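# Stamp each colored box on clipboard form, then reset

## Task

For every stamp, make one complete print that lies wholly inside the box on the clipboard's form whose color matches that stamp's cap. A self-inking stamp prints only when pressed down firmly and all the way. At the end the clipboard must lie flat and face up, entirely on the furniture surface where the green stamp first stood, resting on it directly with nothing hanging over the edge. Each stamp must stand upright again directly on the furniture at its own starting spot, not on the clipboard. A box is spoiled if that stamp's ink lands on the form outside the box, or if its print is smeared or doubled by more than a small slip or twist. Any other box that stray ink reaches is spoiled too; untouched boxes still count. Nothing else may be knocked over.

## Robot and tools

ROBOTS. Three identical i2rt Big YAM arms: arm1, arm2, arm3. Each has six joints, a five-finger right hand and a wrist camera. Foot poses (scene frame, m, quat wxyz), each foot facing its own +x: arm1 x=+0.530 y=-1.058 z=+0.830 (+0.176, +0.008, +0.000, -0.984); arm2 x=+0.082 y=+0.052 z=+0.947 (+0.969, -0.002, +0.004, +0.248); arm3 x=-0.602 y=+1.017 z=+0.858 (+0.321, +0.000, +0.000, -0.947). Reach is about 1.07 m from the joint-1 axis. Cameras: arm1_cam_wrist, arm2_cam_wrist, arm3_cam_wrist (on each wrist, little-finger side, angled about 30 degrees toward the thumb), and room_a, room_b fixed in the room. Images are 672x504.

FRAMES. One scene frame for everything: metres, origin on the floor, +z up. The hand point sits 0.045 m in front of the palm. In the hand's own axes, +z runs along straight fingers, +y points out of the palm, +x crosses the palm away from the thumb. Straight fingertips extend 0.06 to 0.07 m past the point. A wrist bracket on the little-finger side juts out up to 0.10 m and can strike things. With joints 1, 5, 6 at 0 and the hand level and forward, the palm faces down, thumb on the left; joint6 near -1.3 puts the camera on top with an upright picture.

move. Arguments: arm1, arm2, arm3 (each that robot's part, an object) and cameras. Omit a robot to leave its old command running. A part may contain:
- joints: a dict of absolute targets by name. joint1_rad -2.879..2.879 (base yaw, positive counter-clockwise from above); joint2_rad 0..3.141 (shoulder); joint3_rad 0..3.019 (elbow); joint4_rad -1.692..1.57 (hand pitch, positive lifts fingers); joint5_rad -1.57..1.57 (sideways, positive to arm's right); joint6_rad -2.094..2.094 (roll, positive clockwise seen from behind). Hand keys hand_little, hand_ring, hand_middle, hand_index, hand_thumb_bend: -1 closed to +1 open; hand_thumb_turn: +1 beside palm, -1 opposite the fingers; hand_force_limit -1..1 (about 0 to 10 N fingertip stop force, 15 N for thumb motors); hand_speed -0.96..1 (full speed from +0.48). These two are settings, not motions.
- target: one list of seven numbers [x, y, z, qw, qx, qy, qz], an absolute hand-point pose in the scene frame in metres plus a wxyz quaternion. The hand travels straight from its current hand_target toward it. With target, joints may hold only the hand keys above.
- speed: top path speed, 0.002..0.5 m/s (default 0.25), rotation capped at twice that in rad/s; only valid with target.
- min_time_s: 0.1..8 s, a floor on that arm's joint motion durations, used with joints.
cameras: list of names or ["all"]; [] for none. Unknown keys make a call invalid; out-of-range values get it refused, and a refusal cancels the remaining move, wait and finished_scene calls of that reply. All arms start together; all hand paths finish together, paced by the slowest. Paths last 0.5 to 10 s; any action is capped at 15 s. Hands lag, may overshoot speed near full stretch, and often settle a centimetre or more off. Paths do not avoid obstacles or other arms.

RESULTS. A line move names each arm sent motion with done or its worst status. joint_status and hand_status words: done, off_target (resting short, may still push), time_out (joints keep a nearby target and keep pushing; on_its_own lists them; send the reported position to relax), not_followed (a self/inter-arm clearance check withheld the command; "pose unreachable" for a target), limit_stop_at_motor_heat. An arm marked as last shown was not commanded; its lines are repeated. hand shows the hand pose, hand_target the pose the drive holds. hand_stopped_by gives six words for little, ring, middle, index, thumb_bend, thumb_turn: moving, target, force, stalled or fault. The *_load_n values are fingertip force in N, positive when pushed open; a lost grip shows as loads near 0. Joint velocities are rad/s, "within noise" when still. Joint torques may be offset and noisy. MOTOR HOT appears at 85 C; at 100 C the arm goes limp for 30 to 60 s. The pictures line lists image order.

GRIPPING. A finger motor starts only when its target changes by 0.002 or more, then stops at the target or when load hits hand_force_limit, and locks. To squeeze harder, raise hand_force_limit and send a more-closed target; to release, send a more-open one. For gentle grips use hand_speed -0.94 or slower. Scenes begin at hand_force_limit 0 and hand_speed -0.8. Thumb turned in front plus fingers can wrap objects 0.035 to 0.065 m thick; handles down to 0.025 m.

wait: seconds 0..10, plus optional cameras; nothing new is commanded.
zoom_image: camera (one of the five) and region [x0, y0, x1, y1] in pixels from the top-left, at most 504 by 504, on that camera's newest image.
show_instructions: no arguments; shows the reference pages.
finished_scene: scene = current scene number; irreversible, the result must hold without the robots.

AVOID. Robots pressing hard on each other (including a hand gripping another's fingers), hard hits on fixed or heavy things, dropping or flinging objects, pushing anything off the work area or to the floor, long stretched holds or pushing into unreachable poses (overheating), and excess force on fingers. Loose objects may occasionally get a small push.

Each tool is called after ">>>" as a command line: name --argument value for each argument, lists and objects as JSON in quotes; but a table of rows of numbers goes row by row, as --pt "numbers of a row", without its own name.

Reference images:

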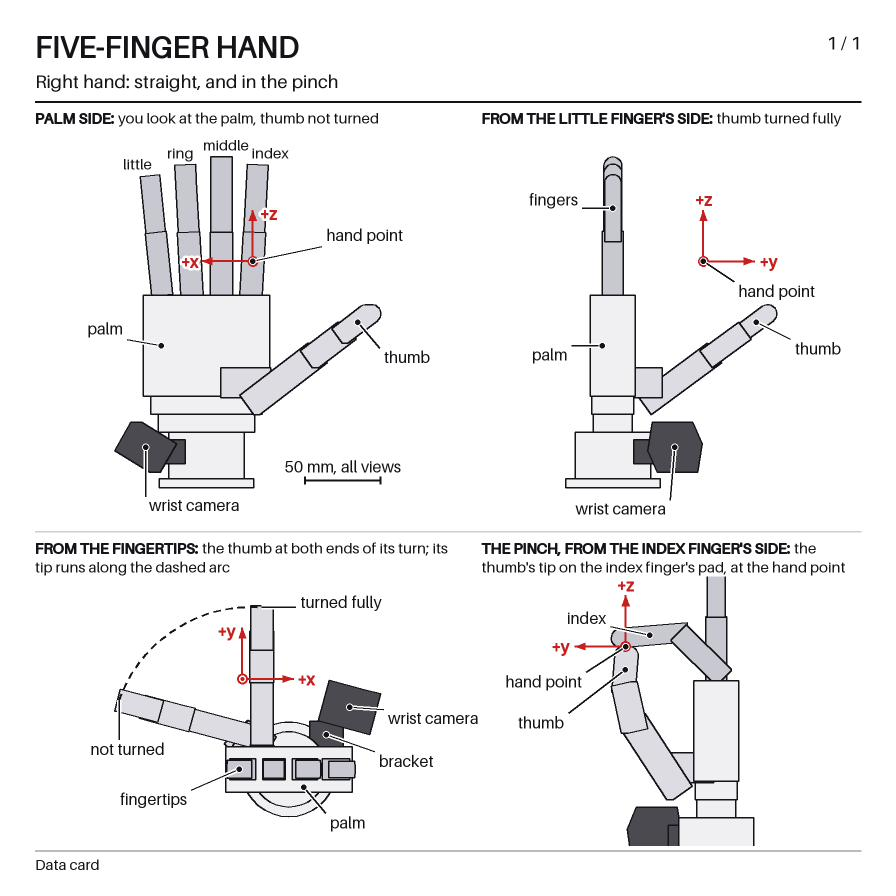

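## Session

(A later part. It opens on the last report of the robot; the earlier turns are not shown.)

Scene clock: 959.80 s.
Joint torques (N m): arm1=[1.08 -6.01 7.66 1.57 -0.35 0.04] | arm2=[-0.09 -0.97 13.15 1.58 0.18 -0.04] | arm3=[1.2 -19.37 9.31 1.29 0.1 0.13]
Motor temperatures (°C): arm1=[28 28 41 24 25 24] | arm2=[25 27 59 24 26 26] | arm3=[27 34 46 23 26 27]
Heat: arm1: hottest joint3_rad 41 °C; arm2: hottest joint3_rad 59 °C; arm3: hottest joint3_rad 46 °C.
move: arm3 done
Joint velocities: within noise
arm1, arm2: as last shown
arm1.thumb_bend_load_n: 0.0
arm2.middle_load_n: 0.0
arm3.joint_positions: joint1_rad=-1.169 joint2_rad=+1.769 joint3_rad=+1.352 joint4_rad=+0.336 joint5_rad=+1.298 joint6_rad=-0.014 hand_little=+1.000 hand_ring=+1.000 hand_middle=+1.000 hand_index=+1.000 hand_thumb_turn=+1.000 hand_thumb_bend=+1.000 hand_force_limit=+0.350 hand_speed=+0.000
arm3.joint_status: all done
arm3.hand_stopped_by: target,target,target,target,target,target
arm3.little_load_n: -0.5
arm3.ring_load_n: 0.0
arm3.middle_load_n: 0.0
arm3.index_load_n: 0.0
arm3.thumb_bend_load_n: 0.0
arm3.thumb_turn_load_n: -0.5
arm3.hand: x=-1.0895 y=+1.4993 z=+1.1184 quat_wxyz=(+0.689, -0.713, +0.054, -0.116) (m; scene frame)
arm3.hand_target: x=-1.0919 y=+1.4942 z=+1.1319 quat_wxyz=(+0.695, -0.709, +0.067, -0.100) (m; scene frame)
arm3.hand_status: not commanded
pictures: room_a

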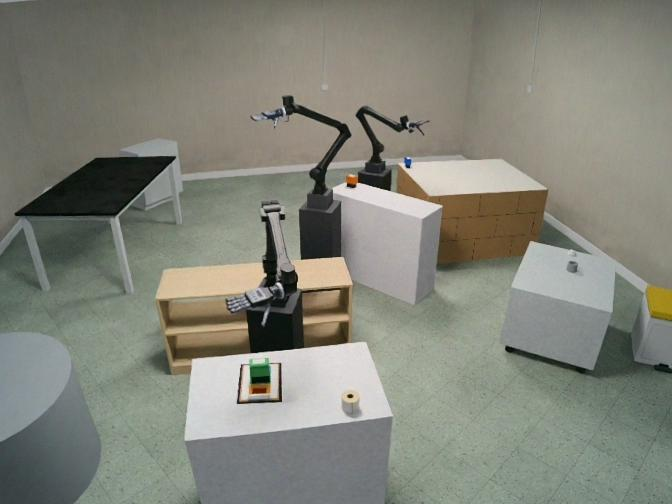

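>>> move --arm3 '{"target": [-1.112, 1.509, 0.90, 0.7019, -0.7019, 0.0862, -0.0862], "speed": 0.15}' --cameras '["room_a", "arm3_cam_wrist"]'

>>> zoom_image --camera "room_a" --region '[210, 310, 320, 420]'

Scene clock: 963.27 s.
Joint torques (N m): arm1=[1.08 -6.07 7.64 1.54 -0.36 0.07] | arm2=[0.44 -0.79 13.05 1.55 0.2 -0.03] | arm3=[0.79 -18.49 8.96 1.28 0.04 -0.13]
Motor temperatures (°C): arm1=[28 28 41 24 25 24] | arm2=[25 27 59 24 26 26] | arm3=[27 34 46 23 26 27]
Heat: arm1: hottest joint3_rad 41 °C; arm2: hottest joint3_rad 59 °C; arm3: hottest joint3_rad 46 °C.
move: arm3 done
Joint velocities: within noise
arm1, arm2: as last shown
arm3.joint_positions: joint1_rad=-1.169 joint2_rad=+2.159 joint3_rad=+1.255 joint4_rad=+0.885 joint5_rad=+1.302 joint6_rad=+0.017 hand_little=+1.000 hand_ring=+1.000 hand_middle=+1.000 hand_index=+1.000 hand_thumb_turn=+1.000 hand_thumb_bend=+1.000 hand_force_limit=+0.350 hand_speed=+0.000
arm3.joint_status: not commanded
arm3.hand_stopped_by: target,target,target,target,target,target
arm3.little_load_n: 0.0
arm3.ring_load_n: 0.0
arm3.middle_load_n: 0.0
arm3.index_load_n: 0.0
arm3.thumb_bend_load_n: 0.0
arm3.thumb_turn_load_n: 0.0
arm3.hand: x=-1.1049 y=+1.5077 z=+0.9026 quat_wxyz=(+0.700, -0.704, +0.087, -0.087) (m; scene frame)
arm3.hand_target: x=-1.1118 y=+1.5089 z=+0.9001 quat_wxyz=(+0.701, -0.702, +0.086, -0.086) (m; scene frame)
arm3.hand_status: done (0.008 m and 0.3 deg from the pose sent, 0.220 m and 5.4 deg at the start)
pictures: arm3_cam_wrist, room_a
camera_calibration:
arm3_cam_wrist: T_world_to_cam=[[0.31179, -0.102975, -0.944555, 1.34494], [-0.911855, -0.311818, -0.267002, -0.296395], [-0.267035, 0.944545, -0.19112, -1.43422], [0, 0, 0, 1]] pos_world=[-1.0726, 1.40076, 0.917124]

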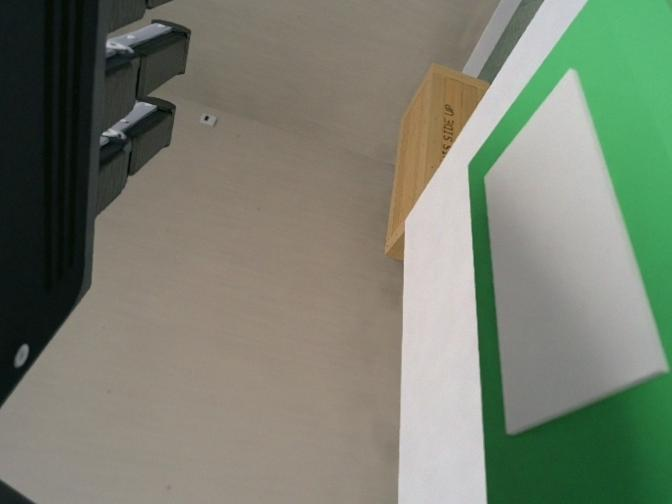

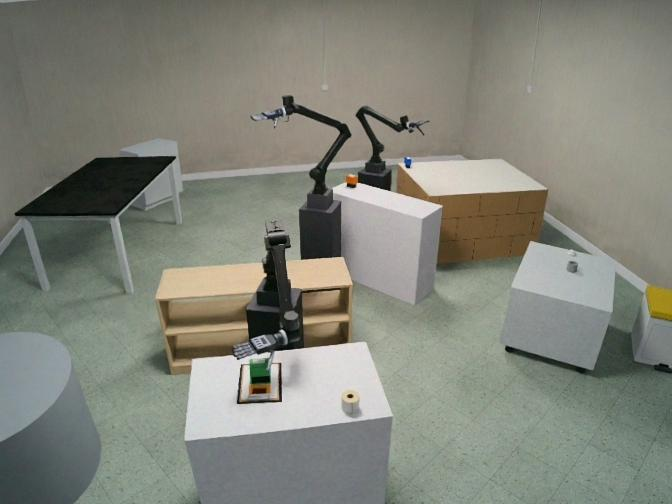

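Scaled by 4.582 from the camera's 672x504 image, which has a finer 960x720 frame.

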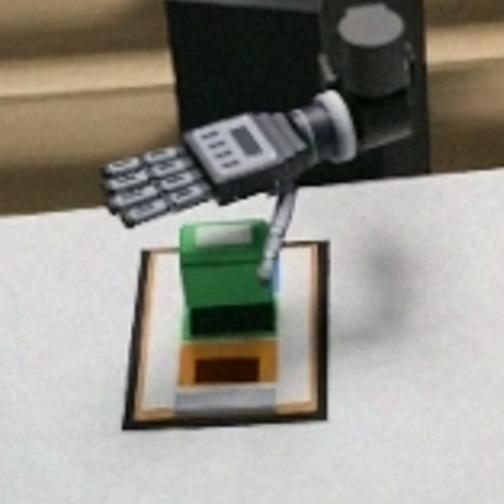

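>>> move --arm3 '{"target": [-1.109, 1.518, 0.845, 0.7019, -0.7019, 0.0862, -0.0862], "speed": 0.08}'

>>> zoom_image --camera "room_a" --region '[210, 310, 320, 420]'

Scene clock: 966.97 s.
Joint torques (N m): arm1=[1.2 -6.01 7.62 1.54 -0.32 0.05] | arm2=[0.03 -0.79 13.24 1.5 0.22 -0.03] | arm3=[-0.44 -18.67 9.07 1.26 -0.16 -0.12]
Motor temperatures (°C): arm1=[28 28 41 24 25 24] | arm2=[25 27 59 24 26 26] | arm3=[27 33 46 23 26 27]
Heat: arm1: hottest joint3_rad 41 °C; arm2: hottest joint3_rad 59 °C; arm3: hottest joint3_rad 46 °C.
move: arm3 off_target
Joint velocities: within noise
arm1, arm2: as last shown
arm3.joint_positions: joint1_rad=-1.169 joint2_rad=+2.275 joint3_rad=+1.273 joint4_rad=+0.979 joint5_rad=+1.291 joint6_rad=+0.016 hand_little=+1.000 hand_ring=+1.000 hand_middle=+1.000 hand_index=+1.000 hand_thumb_turn=+1.000 hand_thumb_bend=+1.000 hand_force_limit=+0.350 hand_speed=+0.000
arm3.joint_status: not commanded
arm3.hand_stopped_by: target,target,target,target,target,target
arm3.little_load_n: 0.0
arm3.ring_load_n: 0.0
arm3.middle_load_n: -0.5
arm3.index_load_n: 0.0
arm3.thumb_bend_load_n: 0.0
arm3.thumb_turn_load_n: -0.5
arm3.hand: x=-1.1064 y=+1.5076 z=+0.8476 quat_wxyz=(+0.700, -0.705, +0.081, -0.085) (m; scene frame)
arm3.hand_target: x=-1.1085 y=+1.5178 z=+0.8450 quat_wxyz=(+0.701, -0.702, +0.086, -0.086) (m; scene frame)
arm3.hand_status: off_target (0.011 m and 0.7 deg from the pose sent, 0.059 m and 0.3 deg at the start)
pictures: none

Scaled by 4.582 from the camera's 672x504 image, which has a finer 960x720 frame.
This view is cut from an older image: the scene may have changed since it was taken.

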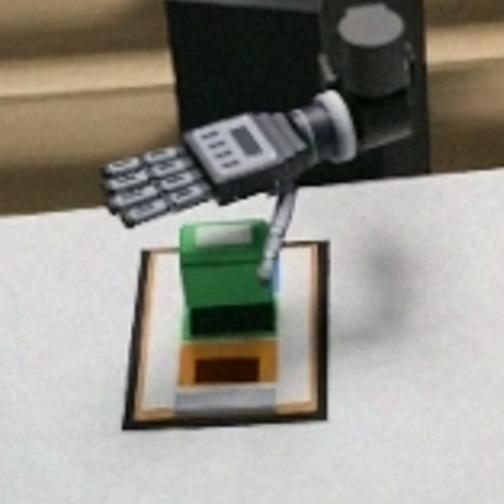

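>>> move --arm3 '{"target": [-1.105, 1.530, 0.845, 0.7019, -0.7019, 0.0862, -0.0862], "speed": 0.08}' --cameras '["room_a"]'

>>> zoom_image --camera "room_a" --region '[210, 310, 320, 420]'

Scene clock: 968.63 s.
Joint torques (N m): arm1=[0.97 -6.18 7.69 1.48 -0.34 0.04] | arm2=[0.09 -0.67 13.09 1.65 0.21 0.01] | arm3=[-0.21 -18.43 9.25 1.13 -0.17 -0.12]
Motor temperatures (°C): arm1=[28 28 41 24 25 24] | arm2=[25 27 59 24 26 26] | arm3=[27 33 45 23 26 27]
Heat: arm1: hottest joint3_rad 41 °C; arm2: hottest joint3_rad 59 °C; arm3: hottest joint3_rad 45 °C.
move: arm3 off_target
Joint velocities: within noise
arm1: as last shown
arm1.index_load_n: -0.5
arm2.joint_positions: joint1_rad=+0.876 joint2_rad=+0.809 joint3_rad=+1.273 joint4_rad=-0.492 joint5_rad=-0.004 joint6_rad=-0.096 hand_little=+1.000 hand_ring=+1.000 hand_middle=+1.000 hand_index=+1.000 hand_thumb_turn=+1.000 hand_thumb_bend=+1.000 hand_force_limit=+0.700 hand_speed=-0.600
arm2.joint_status: not commanded
arm2.hand_stopped_by: target,target,target,target,target,target
arm2.little_load_n: 0.0
arm2.ring_load_n: 0.0
arm2.middle_load_n: 0.0
arm2.index_load_n: 0.0
arm2.thumb_bend_load_n: 0.0
arm2.thumb_turn_load_n: 0.0
arm2.hand: x=+0.1407 y=+0.4694 z=+1.4959 quat_wxyz=(-0.688, +0.719, -0.035, +0.097) (m; scene frame)
arm2.hand_target: x=+0.1351 y=+0.4626 z=+1.5287 quat_wxyz=(-0.706, +0.701, -0.028, +0.099) (m; scene frame)
arm2.hand_status: not commanded
arm3.joint_positions: joint1_rad=-1.191 joint2_rad=+2.275 joint3_rad=+1.281 joint4_rad=+0.979 joint5_rad=+1.271 joint6_rad=+0.015 hand_little=+1.000 hand_ring=+1.000 hand_middle=+1.000 hand_index=+1.000 hand_thumb_turn=+1.000 hand_thumb_bend=+1.000 hand_force_limit=+0.350 hand_speed=+0.000
arm3.joint_status: not commanded
arm3.hand_stopped_by: target,target,target,target,target,target
arm3.little_load_n: 0.0
arm3.ring_load_n: 0.0
arm3.middle_load_n: 0.0
arm3.index_load_n: 0.0
arm3.thumb_bend_load_n: 0.0
arm3.thumb_turn_load_n: 0.0
arm3.hand: x=-1.1019 y=+1.5208 z=+0.8506 quat_wxyz=(+0.700, -0.704, +0.084, -0.083) (m; scene frame)
arm3.hand_target: x=-1.1046 y=+1.5296 z=+0.8450 quat_wxyz=(+0.702, -0.702, +0.086, -0.086) (m; scene frame)
arm3.hand_status: off_target (0.011 m and 0.5 deg from the pose sent, 0.023 m and 0.7 deg at the start)
pictures: room_a

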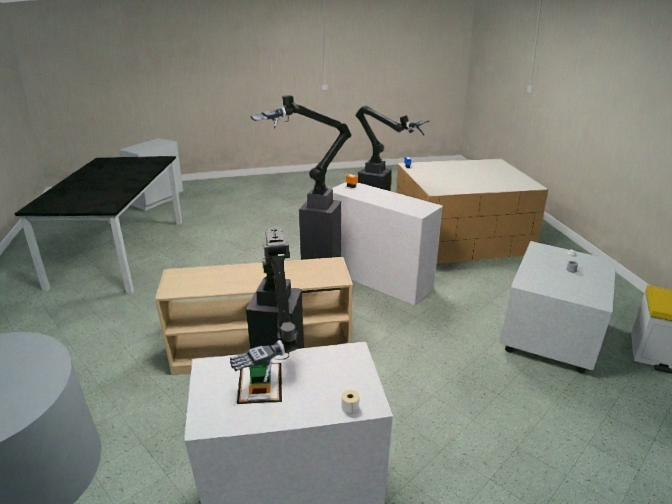

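Scaled by 4.582 from the camera's 672x504 image, which has a finer 960x720 frame.

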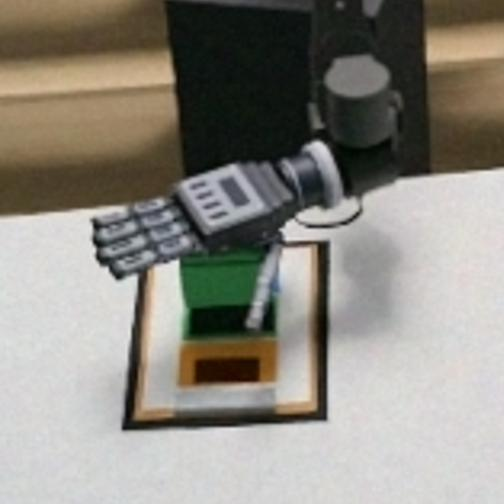

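>>> move --arm3 '{"target": [-1.103, 1.528, 0.815, 0.7019, -0.7019, 0.0862, -0.0862], "speed": 0.08}'

>>> move --arm3 '{"target": [-1.099, 1.524, 0.785, 0.7019, -0.7019, 0.0862, -0.0862], "speed": 0.08}' --cameras '["room_a"]'

>>> zoom_image --camera "room_a" --region '[210, 310, 320, 420]'

Scene clock: 971.67 s.
Joint torques (N m): arm1=[1.14 -6.24 7.61 1.52 -0.32 0.06] | arm2=[0.15 -0.73 13.07 1.59 0.24 -0.03] | arm3=[-0.09 -16.5 7.79 0.96 -0.1 -0.11]
Motor temperatures (°C): arm1=[28 28 41 24 25 24] | arm2=[25 27 59 24 26 26] | arm3=[27 33 45 23 26 27]
Heat: arm1: hottest joint3_rad 41 °C; arm2: hottest joint3_rad 59 °C; arm3: hottest joint3_rad 45 °C.
move: arm3 off_target
Joint velocities: within noise
arm1, arm2: as last shown
arm1.index_load_n: 0.0
arm2.little_load_n: -0.5
arm3.joint_positions: joint1_rad=-1.191 joint2_rad=+2.309 joint3_rad=+1.302 joint4_rad=+1.036 joint5_rad=+1.269 joint6_rad=+0.015 hand_little=+1.000 hand_ring=+1.000 hand_middle=+1.000 hand_index=+1.000 hand_thumb_turn=+1.000 hand_thumb_bend=+1.000 hand_force_limit=+0.350 hand_speed=+0.000
arm3.joint_status: not commanded
arm3.hand_stopped_by: target,target,target,target,target,target
arm3.little_load_n: 0.0
arm3.ring_load_n: 0.0
arm3.middle_load_n: 0.0
arm3.index_load_n: 0.0
arm3.thumb_bend_load_n: 0.0
arm3.thumb_turn_load_n: 0.0
arm3.hand: x=-1.1079 y=+1.5242 z=+0.8449 quat_wxyz=(+0.707, -0.697, +0.098, -0.068) (m; scene frame)
arm3.hand_target: x=-1.1019 y=+1.5268 z=+0.8157 quat_wxyz=(+0.701, -0.702, +0.086, -0.086) (m; scene frame)
arm3.hand_status: off_target (0.031 m and 2.6 deg from the pose sent, 0.036 m and 0.5 deg at the start)
pictures: none

Scene clock: 972.83 s.
Joint torques (N m): arm1=[1.03 -5.95 7.69 1.5 -0.33 0.05] | arm2=[0.38 -1.08 13.14 1.52 0.22 -0.06] | arm3=[0.09 -15.21 6.86 0.76 -0.05 0.03]
Motor temperatures (°C): arm1=[28 28 41 24 25 24] | arm2=[25 27 59 24 26 26] | arm3=[27 33 45 23 26 27]
Heat: arm1: hottest joint3_rad 41 °C; arm2: hottest joint3_rad 59 °C; arm3: hottest joint3_rad 45 °C.
move: arm3 off_target
Joint velocities: within noise
arm1, arm2: as last shown
arm1.little_load_n: -0.5
arm2.little_load_n: 0.0
arm3.joint_positions: joint1_rad=-1.191 joint2_rad=+2.344 joint3_rad=+1.310 joint4_rad=+1.099 joint5_rad=+1.270 joint6_rad=+0.001 hand_little=+1.000 hand_ring=+1.000 hand_middle=+1.000 hand_index=+1.000 hand_thumb_turn=+1.000 hand_thumb_bend=+1.000 hand_force_limit=+0.350 hand_speed=+0.000
arm3.joint_status: not commanded
arm3.hand_stopped_by: target,target,target,target,target,target
arm3.little_load_n: 0.0
arm3.ring_load_n: 0.0
arm3.middle_load_n: 0.0
arm3.index_load_n: 0.0
arm3.thumb_bend_load_n: 0.0
arm3.thumb_turn_load_n: 0.5
arm3.hand: x=-1.1078 y=+1.5245 z=+0.8339 quat_wxyz=(+0.711, -0.693, +0.105, -0.062) (m; scene frame)
arm3.hand_target: x=-1.0967 y=+1.5218 z=+0.7872 quat_wxyz=(+0.702, -0.702, +0.086, -0.086) (m; scene frame)
arm3.hand_status: off_target (0.050 m and 3.8 deg from the pose sent, 0.061 m and 2.6 deg at the start)
pictures: room_a

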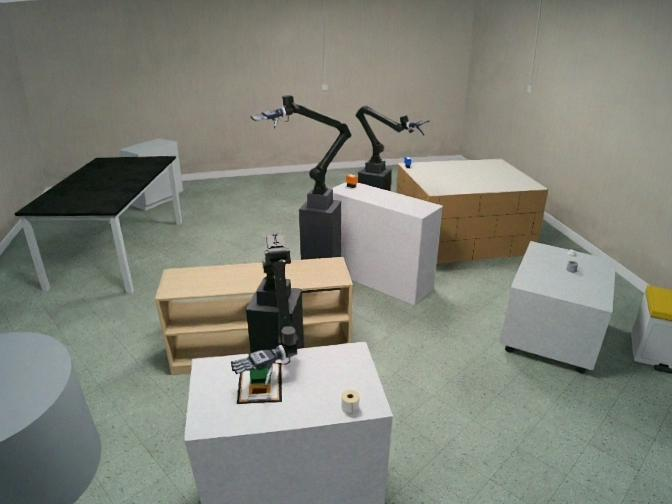

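Scaled by 4.582 from the camera's 672x504 image, which has a finer 960x720 frame.

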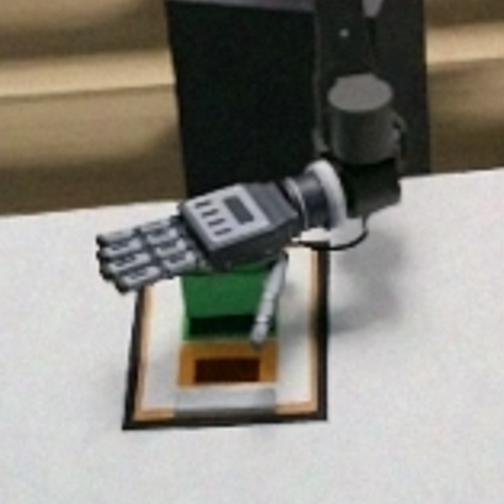

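>>> move --arm3 '{"target": [-1.088, 1.514, 0.755, 0.6905, -0.7133, 0.0718, -0.1006], "speed": 0.08}'

>>> move --arm3 '{"target": [-1.084, 1.510, 0.725, 0.6905, -0.7133, 0.0718, -0.1006], "speed": 0.08}' --cameras '["room_a"]'

>>> zoom_image --camera "room_a" --region '[210, 310, 320, 420]'

Scene clock: 975.57 s.
Joint torques (N m): arm1=[0.97 -6.12 7.6 1.48 -0.36 0.07] | arm2=[0.56 -1.03 13.09 1.52 0.25 -0.02] | arm3=[0.38 -13.8 4.29 -0.12 0.06 0.14]
Motor temperatures (°C): arm1=[28 28 41 24 25 24] | arm2=[25 27 59 24 26 26] | arm3=[27 33 45 23 26 27]
Heat: arm1: hottest joint3_rad 41 °C; arm2: hottest joint3_rad 59 °C; arm3: hottest joint3_rad 45 °C.
move: arm3 off_target
Joint velocities: within noise
arm1.joint_positions: joint1_rad=-0.062 joint2_rad=+0.964 joint3_rad=+0.631 joint4_rad=+0.789 joint5_rad=+0.503 joint6_rad=-0.086 hand_little=+1.000 hand_ring=+1.000 hand_middle=+1.000 hand_index=+1.000 hand_thumb_turn=-1.000 hand_thumb_bend=+1.000 hand_force_limit=+0.800 hand_speed=-0.500
arm1.joint_status: not commanded
arm1.hand_stopped_by: target,target,target,target,target,target
arm1.little_load_n: 0.0
arm1.ring_load_n: 0.0
arm1.middle_load_n: 0.0
arm1.index_load_n: 0.0
arm1.thumb_bend_load_n: 0.0
arm1.thumb_turn_load_n: 0.0
arm1.hand: x=+0.0421 y=-1.1284 z=+1.2337 quat_wxyz=(+0.619, -0.466, -0.311, +0.551) (m; scene frame)
arm1.hand_target: x=+0.0464 y=-1.1331 z=+1.2341 quat_wxyz=(+0.618, -0.462, -0.317, +0.551) (m; scene frame)
arm1.hand_status: not commanded
arm2: as last shown
arm3.joint_positions: joint1_rad=-1.191 joint2_rad=+2.352 joint3_rad=+1.310 joint4_rad=+1.088 joint5_rad=+1.271 joint6_rad=+0.022 hand_little=+1.000 hand_ring=+1.000 hand_middle=+1.000 hand_index=+1.000 hand_thumb_turn=+1.000 hand_thumb_bend=+1.000 hand_force_limit=+0.350 hand_speed=+0.000
arm3.joint_status: not commanded
arm3.hand_stopped_by: target,target,target,target,target,target
arm3.little_load_n: 0.0
arm3.ring_load_n: 0.0
arm3.middle_load_n: 0.0
arm3.index_load_n: 0.0
arm3.thumb_bend_load_n: 0.0
arm3.thumb_turn_load_n: 0.0
arm3.hand: x=-1.1072 y=+1.5238 z=+0.8269 quat_wxyz=(+0.709, -0.694, +0.106, -0.062) (m; scene frame)
arm3.hand_target: x=-1.0841 y=+1.5110 z=+0.7597 quat_wxyz=(+0.691, -0.713, +0.072, -0.100) (m; scene frame)
arm3.hand_status: off_target (0.075 m and 6.7 deg from the pose sent, 0.082 m and 6.7 deg at the start)
pictures: none

Scene clock: 976.60 s.
Joint torques (N m): arm1=[1.55 -6.36 7.54 1.46 -0.34 0.06] | arm2=[0.21 -0.79 13.12 1.55 0.22 -0.03] | arm3=[0.62 -11.16 4.07 0.28 0.04 0.11]
Motor temperatures (°C): arm1=[28 28 41 24 25 24] | arm2=[25 27 59 24 26 26] | arm3=[27 33 45 23 26 27]
Heat: arm1: hottest joint3_rad 41 °C; arm2: hottest joint3_rad 59 °C; arm3: hottest joint3_rad 45 °C.
move: arm3 off_target
Joint velocities: within noise
arm1, arm2: as last shown
arm2.little_load_n: -0.5
arm3.joint_positions: joint1_rad=-1.191 joint2_rad=+2.375 joint3_rad=+1.311 joint4_rad=+1.127 joint5_rad=+1.273 joint6_rad=+0.032 hand_little=+1.000 hand_ring=+1.000 hand_middle=+1.000 hand_index=+1.000 hand_thumb_turn=+1.000 hand_thumb_bend=+1.000 hand_force_limit=+0.350 hand_speed=+0.000
arm3.joint_status: not commanded
arm3.hand_stopped_by: target,target,target,target,target,target
arm3.little_load_n: 0.0
arm3.ring_load_n: 0.0
arm3.middle_load_n: 0.0
arm3.index_load_n: 0.0
arm3.thumb_bend_load_n: 0.0
arm3.thumb_turn_load_n: 0.5
arm3.hand: x=-1.1062 y=+1.5232 z=+0.8191 quat_wxyz=(+0.711, -0.691, +0.116, -0.053) (m; scene frame)
arm3.hand_target: x=-1.0769 y=+1.5051 z=+0.7327 quat_wxyz=(+0.690, -0.713, +0.072, -0.101) (m; scene frame)
arm3.hand_status: off_target (0.098 m and 8.2 deg from the pose sent, 0.105 m and 6.7 deg at the start)
pictures: room_a

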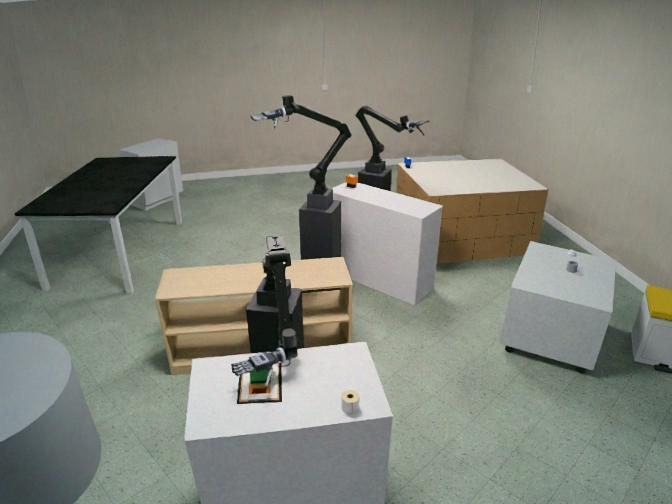

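Scaled by 4.582 from the camera's 672x504 image, which has a finer 960x720 frame.

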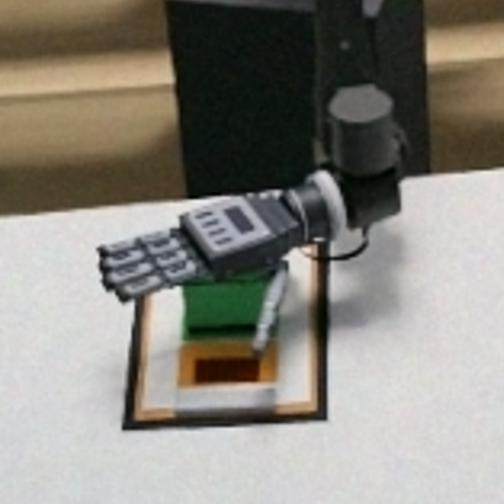

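>>> move --arm3 '{"joints": {"joint2_rad": 2.55}, "min_time_s": 1.2}' --cameras '["room_a"]'

>>> zoom_image --camera "room_a" --region '[210, 310, 320, 420]'

Scene clock: 981.13 s.
Joint torques (N m): arm1=[0.91 -5.89 7.68 1.5 -0.35 0.04] | arm2=[0.5 -0.62 13.18 1.52 0.23 -0.04] | arm3=[0.56 -7.24 3.33 -0.24 -0.17 0.27]
Motor temperatures (°C): arm1=[28 28 41 24 25 24] | arm2=[25 27 59 24 26 26] | arm3=[27 33 44 23 26 27]
Heat: arm1: hottest joint3_rad 41 °C; arm2: hottest joint3_rad 59 °C; arm3: hottest joint3_rad 44 °C.
move: arm3 time_out
Joint velocities: within noise
arm1, arm2: as last shown
arm2.little_load_n: 0.0
arm3.joint_positions: joint1_rad=-1.191 joint2_rad=+2.386 joint3_rad=+1.319 joint4_rad=+1.140 joint5_rad=+1.278 joint6_rad=+0.013 hand_little=+1.000 hand_ring=+1.000 hand_middle=+1.000 hand_index=+1.000 hand_thumb_turn=+1.000 hand_thumb_bend=+1.000 hand_force_limit=+0.350 hand_speed=+0.000
arm3.joint_status: joint2_rad time_out (moved +0.011 of +0.175)
arm3.hand_stopped_by: target,target,target,target,target,target
arm3.little_load_n: 0.0
arm3.ring_load_n: 0.0
arm3.middle_load_n: 0.0
arm3.index_load_n: 0.0
arm3.thumb_bend_load_n: 0.0
arm3.thumb_turn_load_n: 0.5
arm3.on_its_own: joint2_rad reads +2.386 and still pushes toward +2.550 since a time_out
arm3.hand: x=-1.1058 y=+1.5236 z=+0.8160 quat_wxyz=(+0.712, -0.690, +0.114, -0.058) (m; scene frame)
arm3.hand_target: x=-1.0636 y=+1.4971 z=+0.6972 quat_wxyz=(+0.681, -0.720, +0.053, -0.119) (m; scene frame)
arm3.hand_status: not commanded
pictures: room_a

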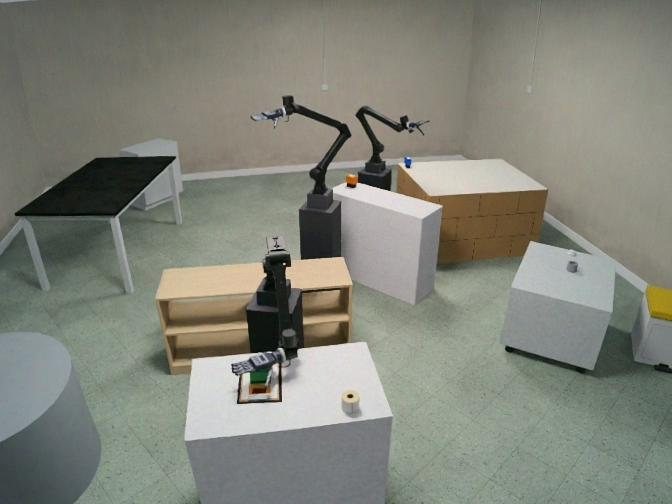

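Scaled by 4.582 from the camera's 672x504 image, which has a finer 960x720 frame.

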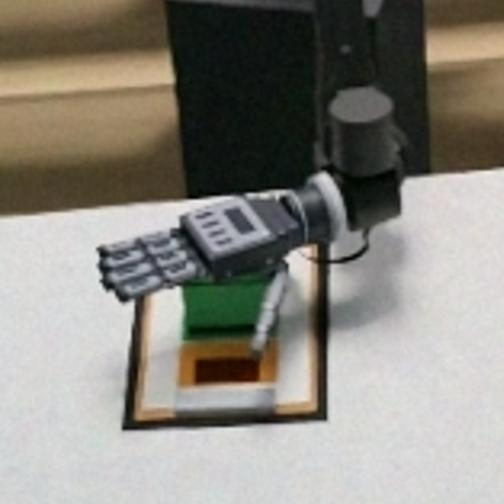

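>>> move --arm3 '{"target": [-1.086, 1.513, 0.76, 0.6905, -0.7133, 0.0718, -0.1006], "speed": 0.06}'

>>> move --arm3 '{"target": [-1.102, 1.527, 0.82, 0.7019, -0.7019, 0.0862, -0.0862], "speed": 0.06}'

>>> move --arm3 '{"target": [-1.104, 1.529, 0.90, 0.7019, -0.7019, 0.0862, -0.0862], "speed": 0.07}' --cameras '["room_a"]'

>>> zoom_image --camera "room_a" --region '[210, 310, 320, 420]'

Scene clock: 984.13 s.
Joint torques (N m): arm1=[1.14 -6.36 7.69 1.59 -0.33 0.06] | arm2=[0.73 -1.14 13.19 1.66 0.23 -0.03] | arm3=[0.32 -15.74 3.63 -0.38 0.07 -0.04]
Motor temperatures (°C): arm1=[28 28 41 24 25 24] | arm2=[25 27 59 24 26 26] | arm3=[27 33 44 23 26 27]
Heat: arm1: hottest joint3_rad 41 °C; arm2: hottest joint3_rad 59 °C; arm3: hottest joint3_rad 44 °C.
move: arm3 off_target
Joint velocities: within noise
arm1, arm2: as last shown
arm1.ring_load_n: -0.5
arm3.joint_positions: joint1_rad=-1.191 joint2_rad=+2.365 joint3_rad=+1.311 joint4_rad=+1.090 joint5_rad=+1.270 joint6_rad=+0.044 hand_little=+1.000 hand_ring=+1.000 hand_middle=+1.000 hand_index=+1.000 hand_thumb_turn=+1.000 hand_thumb_bend=+1.000 hand_force_limit=+0.350 hand_speed=+0.000
arm3.joint_status: not commanded
arm3.hand_stopped_by: target,target,target,target,target,target
arm3.little_load_n: 0.0
arm3.ring_load_n: 0.0
arm3.middle_load_n: 0.0
arm3.index_load_n: 0.0
arm3.thumb_bend_load_n: 0.0
arm3.thumb_turn_load_n: 0.0
arm3.hand: x=-1.1076 y=+1.5232 z=+0.8199 quat_wxyz=(+0.708, -0.695, +0.111, -0.056) (m; scene frame)
arm3.hand_target: x=-1.0835 y=+1.5113 z=+0.7634 quat_wxyz=(+0.690, -0.713, +0.072, -0.101) (m; scene frame)
arm3.hand_status: off_target (0.065 m and 7.4 deg from the pose sent, 0.060 m and 7.8 deg at the start; pose on its path clipped on 15 of 52 steps)
pictures: none

Scene clock: 985.67 s.
Joint torques (N m): arm1=[1.44 -6.18 7.65 1.61 -0.34 0.07] | arm2=[0.56 -0.38 13 1.58 0.22 -0.01] | arm3=[-0.15 -18.96 6.53 0.03 -0.21 -0.16]
Motor temperatures (°C): arm1=[28 28 41 24 25 24] | arm2=[25 27 59 24 26 26] | arm3=[27 33 44 23 26 27]
Heat: arm1: hottest joint3_rad 41 °C; arm2: hottest joint3_rad 59 °C; arm3: hottest joint3_rad 44 °C.
move: arm3 off_target
Joint velocities: within noise
arm1, arm2: as last shown
arm1.ring_load_n: 0.0
arm1.thumb_bend_load_n: -0.5
arm3.joint_positions: joint1_rad=-1.191 joint2_rad=+2.326 joint3_rad=+1.310 joint4_rad=+1.060 joint5_rad=+1.272 joint6_rad=+0.018 hand_little=+1.000 hand_ring=+1.000 hand_middle=+1.000 hand_index=+1.000 hand_thumb_turn=+1.000 hand_thumb_bend=+1.000 hand_force_limit=+0.350 hand_speed=+0.000
arm3.joint_status: not commanded
arm3.hand_stopped_by: target,target,target,target,target,target
arm3.little_load_n: 0.0
arm3.ring_load_n: 0.0
arm3.middle_load_n: 0.0
arm3.index_load_n: 0.0
arm3.thumb_bend_load_n: 0.0
arm3.thumb_turn_load_n: 0.0
arm3.hand: x=-1.1093 y=+1.5250 z=+0.8401 quat_wxyz=(+0.709, -0.695, +0.105, -0.064) (m; scene frame)
arm3.hand_target: x=-1.1015 y=+1.5265 z=+0.8204 quat_wxyz=(+0.702, -0.702, +0.086, -0.086) (m; scene frame)
arm3.hand_status: off_target (0.021 m and 3.5 deg from the pose sent, 0.007 m and 4.6 deg at the start)
pictures: none

Scene clock: 987.53 s.
Joint torques (N m): arm1=[0.85 -6.48 7.6 1.43 -0.33 0.03] | arm2=[0.26 -0.67 13.03 1.62 0.21 -0.01] | arm3=[-0.26 -21.95 6.71 0.57 -0.16 -0.07]
Motor temperatures (°C): arm1=[28 28 41 24 25 24] | arm2=[25 27 59 24 26 26] | arm3=[27 33 44 23 26 27]
Heat: arm1: hottest joint3_rad 41 °C; arm2: hottest joint3_rad 59 °C; arm3: hottest joint3_rad 44 °C.
move: arm3 done
Joint velocities: within noise
arm1: as last shown
arm1.thumb_bend_load_n: 0.0
arm2.joint_positions: joint1_rad=+0.876 joint2_rad=+0.809 joint3_rad=+1.273 joint4_rad=-0.492 joint5_rad=-0.004 joint6_rad=-0.096 hand_little=+1.000 hand_ring=+1.000 hand_middle=+1.000 hand_index=+1.000 hand_thumb_turn=+1.000 hand_thumb_bend=+1.000 hand_force_limit=+0.700 hand_speed=-0.600
arm2.joint_status: not commanded
arm2.hand_stopped_by: target,target,target,target,target,target
arm2.little_load_n: 0.0
arm2.ring_load_n: 0.0
arm2.middle_load_n: 0.0
arm2.index_load_n: 0.0
arm2.thumb_bend_load_n: 0.0
arm2.thumb_turn_load_n: 0.0
arm2.hand: x=+0.1407 y=+0.4694 z=+1.4959 quat_wxyz=(-0.688, +0.719, -0.035, +0.097) (m; scene frame)
arm2.hand_target: x=+0.1351 y=+0.4626 z=+1.5287 quat_wxyz=(-0.706, +0.701, -0.028, +0.099) (m; scene frame)
arm2.hand_status: not commanded
arm3.joint_positions: joint1_rad=-1.191 joint2_rad=+2.201 joint3_rad=+1.292 joint4_rad=+0.906 joint5_rad=+1.271 joint6_rad=+0.005 hand_little=+1.000 hand_ring=+1.000 hand_middle=+1.000 hand_index=+1.000 hand_thumb_turn=+1.000 hand_thumb_bend=+1.000 hand_force_limit=+0.350 hand_speed=+0.000
arm3.joint_status: not commanded
arm3.hand_stopped_by: target,target,target,target,target,target
arm3.little_load_n: 0.0
arm3.ring_load_n: 0.0
arm3.middle_load_n: 0.0
arm3.index_load_n: 0.0
arm3.thumb_bend_load_n: 0.0
arm3.thumb_turn_load_n: -0.5
arm3.hand: x=-1.1086 y=+1.5247 z=+0.8922 quat_wxyz=(+0.702, -0.702, +0.085, -0.083) (m; scene frame)
arm3.hand_target: x=-1.1040 y=+1.5290 z=+0.8999 quat_wxyz=(+0.702, -0.702, +0.086, -0.086) (m; scene frame)
arm3.hand_status: done (0.010 m and 0.4 deg from the pose sent, 0.060 m and 3.5 deg at the start)
pictures: room_a

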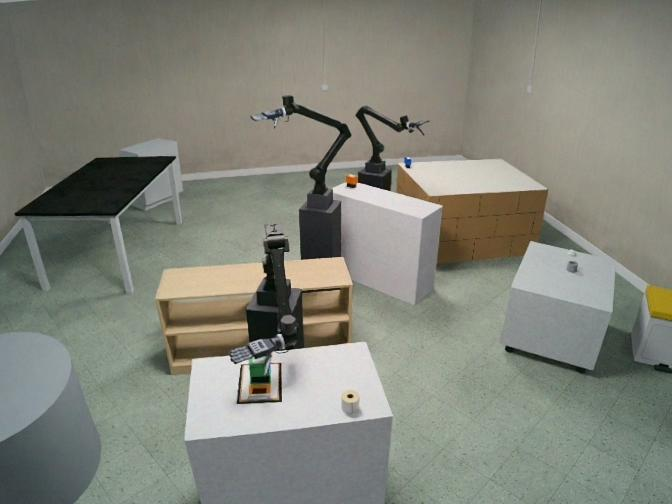

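Scaled by 4.582 from the camera's 672x504 image, which has a finer 960x720 frame.

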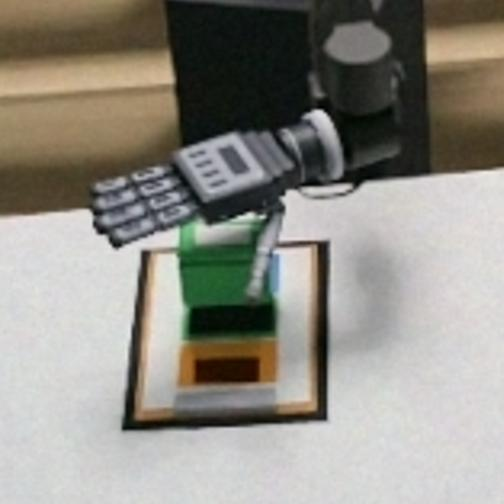

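>>> move --arm3 '{"joints": {"joint2_rad": 1.85, "joint3_rad": 1.38, "joint4_rad": 0.4}, "min_time_s": 1.2}'

>>> move --arm3 '{"joints": {"joint1_rad": -1.42, "joint2_rad": 1.98, "joint3_rad": 2.15, "joint4_rad": -1.25, "joint5_rad": 0.0, "joint6_rad": -0.117, "hand_thumb_turn": -1.0}, "min_time_s": 2.2}'

>>> move --arm3 '{"target": [-1.094, 1.463, 0.99, 0.0, 0.8973, 0.4415, 0.0], "speed": 0.2}' --cameras '["arm3_cam_wrist"]'

Scene clock: 990.53 s.
Joint torques (N m): arm1=[0.56 -5.95 7.66 1.52 -0.36 0.06] | arm2=[0.15 -0.67 13.05 1.54 0.26 -0.01] | arm3=[-0.21 -19.02 12.44 0.54 -0.07 -0.07]
Motor temperatures (°C): arm1=[28 28 41 24 25 24] | arm2=[25 27 59 24 26 26] | arm3=[27 33 44 23 26 27]
Heat: arm1: hottest joint3_rad 41 °C; arm2: hottest joint3_rad 59 °C; arm3: hottest joint3_rad 44 °C.
move: arm3 done
Joint velocities: within noise
arm1, arm2: as last shown
arm3.joint_positions: joint1_rad=-1.191 joint2_rad=+1.855 joint3_rad=+1.344 joint4_rad=+0.408 joint5_rad=+1.271 joint6_rad=+0.005 hand_little=+1.000 hand_ring=+1.000 hand_middle=+1.000 hand_index=+1.000 hand_thumb_turn=+1.000 hand_thumb_bend=+1.000 hand_force_limit=+0.350 hand_speed=+0.000
arm3.joint_status: all done
arm3.hand_stopped_by: target,target,target,target,target,target
arm3.little_load_n: 0.0
arm3.ring_load_n: 0.0
arm3.middle_load_n: 0.0
arm3.index_load_n: 0.0
arm3.thumb_bend_load_n: 0.0
arm3.thumb_turn_load_n: 0.0
arm3.hand: x=-1.0957 y=+1.5171 z=+1.0697 quat_wxyz=(+0.687, -0.716, +0.052, -0.115) (m; scene frame)
arm3.hand_target: x=-1.0981 y=+1.5255 z=+1.0889 quat_wxyz=(+0.691, -0.712, +0.063, -0.109) (m; scene frame)
arm3.hand_status: not commanded
pictures: none

Scene clock: 993.33 s.
Joint torques (N m): arm1=[1.38 -6.3 7.71 1.62 -0.32 0.07] | arm2=[0.38 -1.26 13.19 1.72 0.22 -0.04] | arm3=[-0.21 -19.19 14.02 0.42 -0.16 -0.13]
Motor temperatures (°C): arm1=[28 28 41 24 25 24] | arm2=[25 27 59 24 26 26] | arm3=[27 32 44 23 26 27]
Heat: arm1: hottest joint3_rad 41 °C; arm2: hottest joint3_rad 59 °C; arm3: hottest joint3_rad 44 °C.
move: arm3 done
Joint velocities: within noise
arm1, arm2: as last shown
arm2.index_load_n: -0.5
arm3.joint_positions: joint1_rad=-1.412 joint2_rad=+1.954 joint3_rad=+2.105 joint4_rad=-1.242 joint5_rad=+0.003 joint6_rad=-0.103 hand_little=+1.000 hand_ring=+1.000 hand_middle=+1.000 hand_index=+1.000 hand_thumb_turn=-1.000 hand_thumb_bend=+1.000 hand_force_limit=+0.350 hand_speed=+0.000
arm3.joint_status: all done
arm3.hand_stopped_by: target,target,target,target,target,target
arm3.little_load_n: -0.5
arm3.ring_load_n: 0.0
arm3.middle_load_n: 0.0
arm3.index_load_n: 0.0
arm3.thumb_bend_load_n: 0.0
arm3.thumb_turn_load_n: 0.0
arm3.hand: x=-1.1050 y=+1.4621 z=+1.1045 quat_wxyz=(+0.223, -0.872, -0.429, +0.081) (m; scene frame)
arm3.hand_target: x=-1.1087 y=+1.4730 z=+1.1071 quat_wxyz=(+0.229, -0.869, -0.431, +0.082) (m; scene frame)
arm3.hand_status: not commanded
pictures: none

Scene clock: 995.50 s.
Joint torques (N m): arm1=[1.08 -5.89 7.62 1.58 -0.32 0.06] | arm2=[0.5 -0.97 13.08 1.68 0.23 -0.01] | arm3=[-0.44 -23.71 12.89 -0.43 -0.14 -0.1]
Motor temperatures (°C): arm1=[28 28 41 24 25 24] | arm2=[25 27 60 24 26 26] | arm3=[27 33 44 23 26 27]
Heat: arm1: hottest joint3_rad 41 °C; arm2: hottest joint3_rad 60 °C; arm3: hottest joint3_rad 44 °C.
move: arm3 off_target
Joint velocities: within noise
arm1.joint_positions: joint1_rad=-0.062 joint2_rad=+0.964 joint3_rad=+0.631 joint4_rad=+0.789 joint5_rad=+0.503 joint6_rad=-0.086 hand_little=+1.000 hand_ring=+1.000 hand_middle=+1.000 hand_index=+1.000 hand_thumb_turn=-1.000 hand_thumb_bend=+1.000 hand_force_limit=+0.800 hand_speed=-0.500
arm1.joint_status: not commanded
arm1.hand_stopped_by: target,target,target,target,target,target
arm1.little_load_n: 0.0
arm1.ring_load_n: 0.0
arm1.middle_load_n: 0.0
arm1.index_load_n: 0.0
arm1.thumb_bend_load_n: 0.0
arm1.thumb_turn_load_n: 0.0
arm1.hand: x=+0.0421 y=-1.1284 z=+1.2337 quat_wxyz=(+0.619, -0.466, -0.311, +0.551) (m; scene frame)
arm1.hand_target: x=+0.0464 y=-1.1331 z=+1.2341 quat_wxyz=(+0.618, -0.462, -0.317, +0.551) (m; scene frame)
arm1.hand_status: not commanded
arm2: as last shown
arm2.thumb_turn_load_n: -0.5
arm3.joint_positions: joint1_rad=-1.414 joint2_rad=+2.362 joint3_rad=+2.491 joint4_rad=-1.692 joint5_rad=+0.002 joint6_rad=-0.103 hand_little=+1.000 hand_ring=+1.000 hand_middle=+1.000 hand_index=+1.000 hand_thumb_turn=-1.000 hand_thumb_bend=+1.000 hand_force_limit=+0.350 hand_speed=+0.000
arm3.joint_status: not commanded
arm3.hand_stopped_by: target,target,target,target,target,target
arm3.little_load_n: 0.0
arm3.ring_load_n: 0.0
arm3.middle_load_n: 0.0
arm3.index_load_n: 0.0
arm3.thumb_bend_load_n: 0.0
arm3.thumb_turn_load_n: 0.0
arm3.hand: x=-1.0935 y=+1.4522 z=+0.9868 quat_wxyz=(+0.004, -0.897, -0.441, +0.001) (m; scene frame)
arm3.hand_target: x=-1.0933 y=+1.4624 z=+0.9897 quat_wxyz=(+0.011, -0.898, -0.441, +0.005) (m; scene frame)
arm3.hand_status: off_target (0.011 m and 0.5 deg from the pose sent, 0.115 m and 27.4 deg at the start; a joint's target at an end of its range on 28 of 65 steps)
pictures: arm3_cam_wrist
camera_calibration:
arm3_cam_wrist: T_world_to_cam=[[0.947531, -0.319427, 0.0123007, 1.48047], [-0.279016, -0.807655, 0.519464, 0.355079], [-0.155996, -0.495641, -0.854404, 1.50483], [0, 0, 0, 1]] pos_world=[-1.06897, 1.50554, 1.08307]

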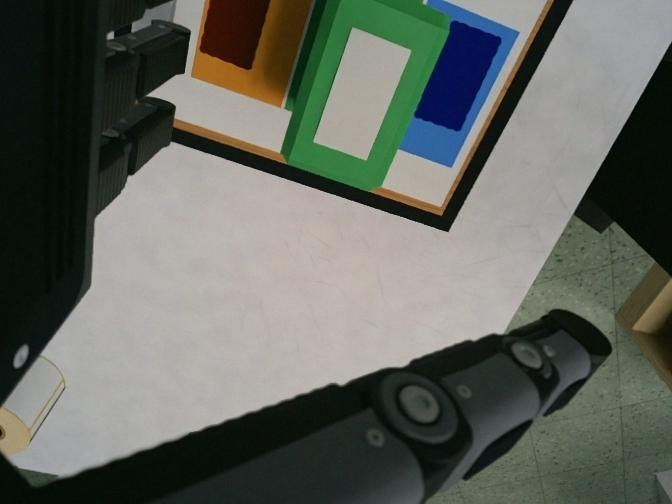

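>>> move --arm3 '{"target": [-1.084, 1.454, 0.885, 0.0, 0.8973, 0.4415, 0.0], "speed": 0.12, "joints": {"hand_speed": -0.85}}'

>>> move --arm3 '{"target": [-1.0705, 1.4425, 0.844, 0.0, 0.8973, 0.4415, 0.0], "speed": 0.06}' --cameras '["arm3_cam_wrist"]'

Scene clock: 999.50 s.
Joint torques (N m): arm1=[0.97 -6.12 7.72 1.59 -0.32 0.06] | arm2=[0.32 -0.91 12.88 1.51 0.21 -0.08] | arm3=[-0.44 -25.76 8.79 0.1 -0.1 -0.11]
Motor temperatures (°C): arm1=[28 28 41 24 25 24] | arm2=[25 27 60 24 26 26] | arm3=[27 33 44 23 26 27]
Heat: arm1: hottest joint3_rad 41 °C; arm2: hottest joint3_rad 60 °C; arm3: hottest joint3_rad 44 °C.
move: arm3 done
Joint velocities: within noise
arm1, arm2: as last shown
arm2.little_load_n: -0.5
arm2.index_load_n: 0.0
arm2.thumb_turn_load_n: 0.0
arm3.joint_positions: joint1_rad=-1.414 joint2_rad=+2.360 joint3_rad=+2.204 joint4_rad=-1.431 joint5_rad=+0.002 joint6_rad=-0.103 hand_little=+1.000 hand_ring=+1.000 hand_middle=+1.000 hand_index=+1.000 hand_thumb_turn=-1.000 hand_thumb_bend=+1.000 hand_force_limit=+0.350 hand_speed=-0.850
arm3.joint_status: all done
arm3.hand_stopped_by: target,target,target,target,target,target
arm3.little_load_n: 0.0
arm3.ring_load_n: 0.0
arm3.middle_load_n: 0.0
arm3.index_load_n: 0.0
arm3.thumb_bend_load_n: 0.0
arm3.thumb_turn_load_n: 0.0
arm3.hand: x=-1.0877 y=+1.4466 z=+0.8806 quat_wxyz=(-0.007, -0.897, -0.441, -0.003) (m; scene frame)
arm3.hand_target: x=-1.0839 y=+1.4539 z=+0.8849 quat_wxyz=(+0.000, -0.897, -0.441, +0.000) (m; scene frame)
arm3.hand_status: done (0.009 m and 0.9 deg from the pose sent, 0.102 m and 0.5 deg at the start)
pictures: none

Scene clock: 1000.87 s.
Joint torques (N m): arm1=[1.2 -6.01 7.73 1.48 -0.33 0.06] | arm2=[0.21 -0.97 13.18 1.51 0.23 -0.03] | arm3=[-0.44 -24.18 7.8 0.21 -0.1 -0.13]
Motor temperatures (°C): arm1=[28 28 41 24 25 24] | arm2=[25 27 60 24 26 26] | arm3=[27 33 44 23 26 27]
Heat: arm1: hottest joint3_rad 41 °C; arm2: hottest joint3_rad 60 °C; arm3: hottest joint3_rad 44 °C.
move: arm3 done
Joint velocities: within noise
arm1, arm2: as last shown
arm2.little_load_n: 0.0
arm3.joint_positions: joint1_rad=-1.416 joint2_rad=+2.318 joint3_rad=+2.050 joint4_rad=-1.298 joint5_rad=+0.001 joint6_rad=-0.104 hand_little=+1.000 hand_ring=+1.000 hand_middle=+1.000 hand_index=+1.000 hand_thumb_turn=-1.000 hand_thumb_bend=+1.000 hand_force_limit=+0.350 hand_speed=-0.850
arm3.joint_status: not commanded
arm3.hand_stopped_by: target,target,target,target,target,target
arm3.little_load_n: 0.0
arm3.ring_load_n: 0.0
arm3.middle_load_n: 0.0
arm3.index_load_n: 0.0
arm3.thumb_bend_load_n: 0.0
arm3.thumb_turn_load_n: 0.0
arm3.hand: x=-1.0774 y=+1.4384 z=+0.8500 quat_wxyz=(+0.002, -0.898, -0.440, +0.000) (m; scene frame)
arm3.hand_target: x=-1.0704 y=+1.4424 z=+0.8441 quat_wxyz=(+0.000, -0.897, -0.441, +0.000) (m; scene frame)
arm3.hand_status: done (0.010 m and 0.3 deg from the pose sent, 0.041 m and 0.9 deg at the start)
pictures: arm3_cam_wrist
camera_calibration:
arm3_cam_wrist: T_world_to_cam=[[0.947007, -0.320853, 0.0152262, 1.46148], [-0.281397, -0.805826, 0.521019, 0.41304], [-0.1549, -0.497693, -0.853409, 1.38695], [0, 0, 0, 1]] pos_world=[-1.05297, 1.49203, 0.94618]

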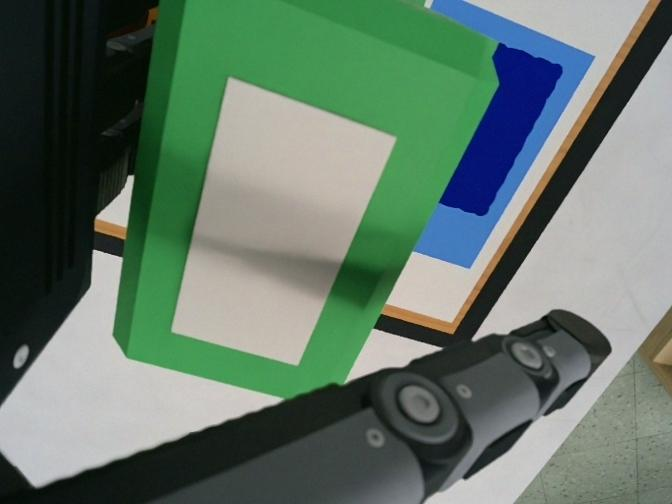

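>>> move --arm3 '{"target": [-1.0652, 1.4385, 0.844, 0.0, 0.8973, 0.4415, 0.0], "speed": 0.06}' --cameras '["arm3_cam_wrist"]'

Scene clock: 1002.47 s.
Joint torques (N m): arm1=[1.08 -6.42 7.68 1.44 -0.36 0.07] | arm2=[0.38 -0.62 13.16 1.63 0.24 -0.01] | arm3=[-0.56 -24.06 7.6 -0.12 -0.1 -0.13]
Motor temperatures (°C): arm1=[28 28 41 24 25 24] | arm2=[25 27 60 24 26 26] | arm3=[27 33 44 23 26 27]
Heat: arm1: hottest joint3_rad 41 °C; arm2: hottest joint3_rad 60 °C; arm3: hottest joint3_rad 44 °C.
move: arm3 off_target
Joint velocities: within noise
arm1, arm2: as last shown
arm1.ring_load_n: -0.5
arm2.middle_load_n: -0.5
arm3.joint_positions: joint1_rad=-1.416 joint2_rad=+2.299 joint3_rad=+2.015 joint4_rad=-1.272 joint5_rad=+0.001 joint6_rad=-0.104 hand_little=+1.000 hand_ring=+1.000 hand_middle=+1.000 hand_index=+1.000 hand_thumb_turn=-1.000 hand_thumb_bend=+1.000 hand_force_limit=+0.350 hand_speed=-0.850
arm3.joint_status: not commanded
arm3.hand_stopped_by: target,target,target,target,target,target
arm3.little_load_n: 0.0
arm3.ring_load_n: 0.0
arm3.middle_load_n: 0.0
arm3.index_load_n: 0.0
arm3.thumb_bend_load_n: 0.0
arm3.thumb_turn_load_n: 0.0
arm3.hand: x=-1.0750 y=+1.4361 z=+0.8494 quat_wxyz=(+0.007, -0.898, -0.440, +0.002) (m; scene frame)
arm3.hand_target: x=-1.0652 y=+1.4385 z=+0.8441 quat_wxyz=(+0.000, -0.897, -0.441, +0.000) (m; scene frame)
arm3.hand_status: off_target (0.011 m and 0.8 deg from the pose sent, 0.014 m and 0.3 deg at the start)
pictures: arm3_cam_wrist
camera_calibration:
arm3_cam_wrist: T_world_to_cam=[[0.94721, -0.320554, 0.00624367, 1.46588], [-0.277366, -0.809514, 0.517451, 0.424871], [-0.160816, -0.491866, -0.85569, 1.37277], [0, 0, 0, 1]] pos_world=[-1.04989, 1.48905, 0.945663]

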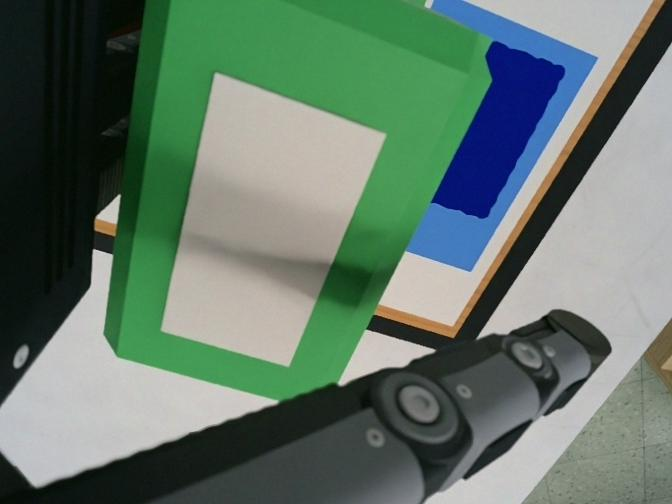

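>>> move --arm3 '{"target": [-1.0595, 1.4343, 0.842, 0.0, 0.8973, 0.4415, 0.0], "speed": 0.06}' --cameras '["arm3_cam_wrist"]'

Scene clock: 1003.83 s.
Joint torques (N m): arm1=[1.2 -5.95 7.64 1.54 -0.32 0.06] | arm2=[0.56 -0.79 13.04 1.46 0.22 -0.02] | arm3=[-0.62 -23.71 7.19 -0.28 -0.08 -0.15]
Motor temperatures (°C): arm1=[28 28 41 24 25 24] | arm2=[25 27 60 24 26 26] | arm3=[27 33 44 23 26 27]
Heat: arm1: hottest joint3_rad 41 °C; arm2: hottest joint3_rad 60 °C; arm3: hottest joint3_rad 44 °C.
move: arm3 off_target
Joint velocities: within noise
arm1, arm2: as last shown
arm1.ring_load_n: 0.0
arm2.middle_load_n: 0.0
arm3.joint_positions: joint1_rad=-1.416 joint2_rad=+2.280 joint3_rad=+1.979 joint4_rad=-1.244 joint5_rad=+0.000 joint6_rad=-0.104 hand_little=+1.000 hand_ring=+1.000 hand_middle=+1.000 hand_index=+1.000 hand_thumb_turn=-1.000 hand_thumb_bend=+1.000 hand_force_limit=+0.350 hand_speed=-0.850
arm3.joint_status: not commanded
arm3.hand_stopped_by: target,target,target,target,target,target
arm3.little_load_n: 0.0
arm3.ring_load_n: 0.0
arm3.middle_load_n: 0.5
arm3.index_load_n: 0.0
arm3.thumb_bend_load_n: 0.0
arm3.thumb_turn_load_n: 0.0
arm3.hand: x=-1.0725 y=+1.4339 z=+0.8484 quat_wxyz=(+0.012, -0.898, -0.440, +0.004) (m; scene frame)
arm3.hand_target: x=-1.0598 y=+1.4341 z=+0.8422 quat_wxyz=(+0.000, -0.897, -0.441, +0.000) (m; scene frame)
arm3.hand_status: off_target (0.014 m and 1.5 deg from the pose sent, 0.017 m and 0.8 deg at the start)
pictures: arm3_cam_wrist
camera_calibration:
arm3_cam_wrist: T_world_to_cam=[[0.947107, -0.320883, -0.004749, 1.4725], [-0.272978, -0.813317, 0.513808, 0.437452], [-0.168735, -0.485335, -0.857892, 1.35532], [0, 0, 0, 1]] pos_world=[-1.04651, 1.48607, 0.944945]

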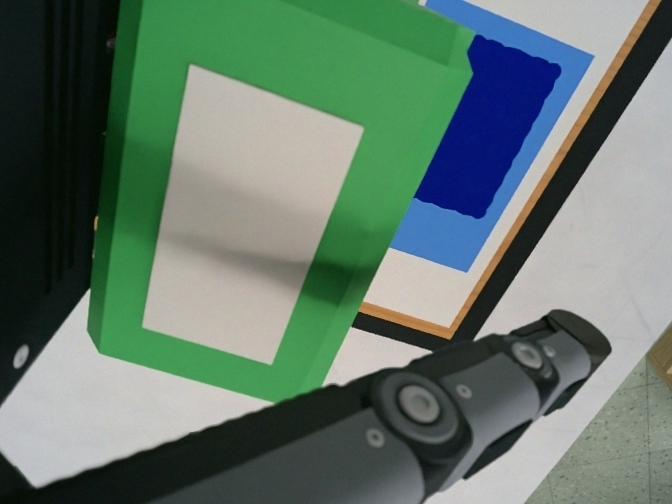

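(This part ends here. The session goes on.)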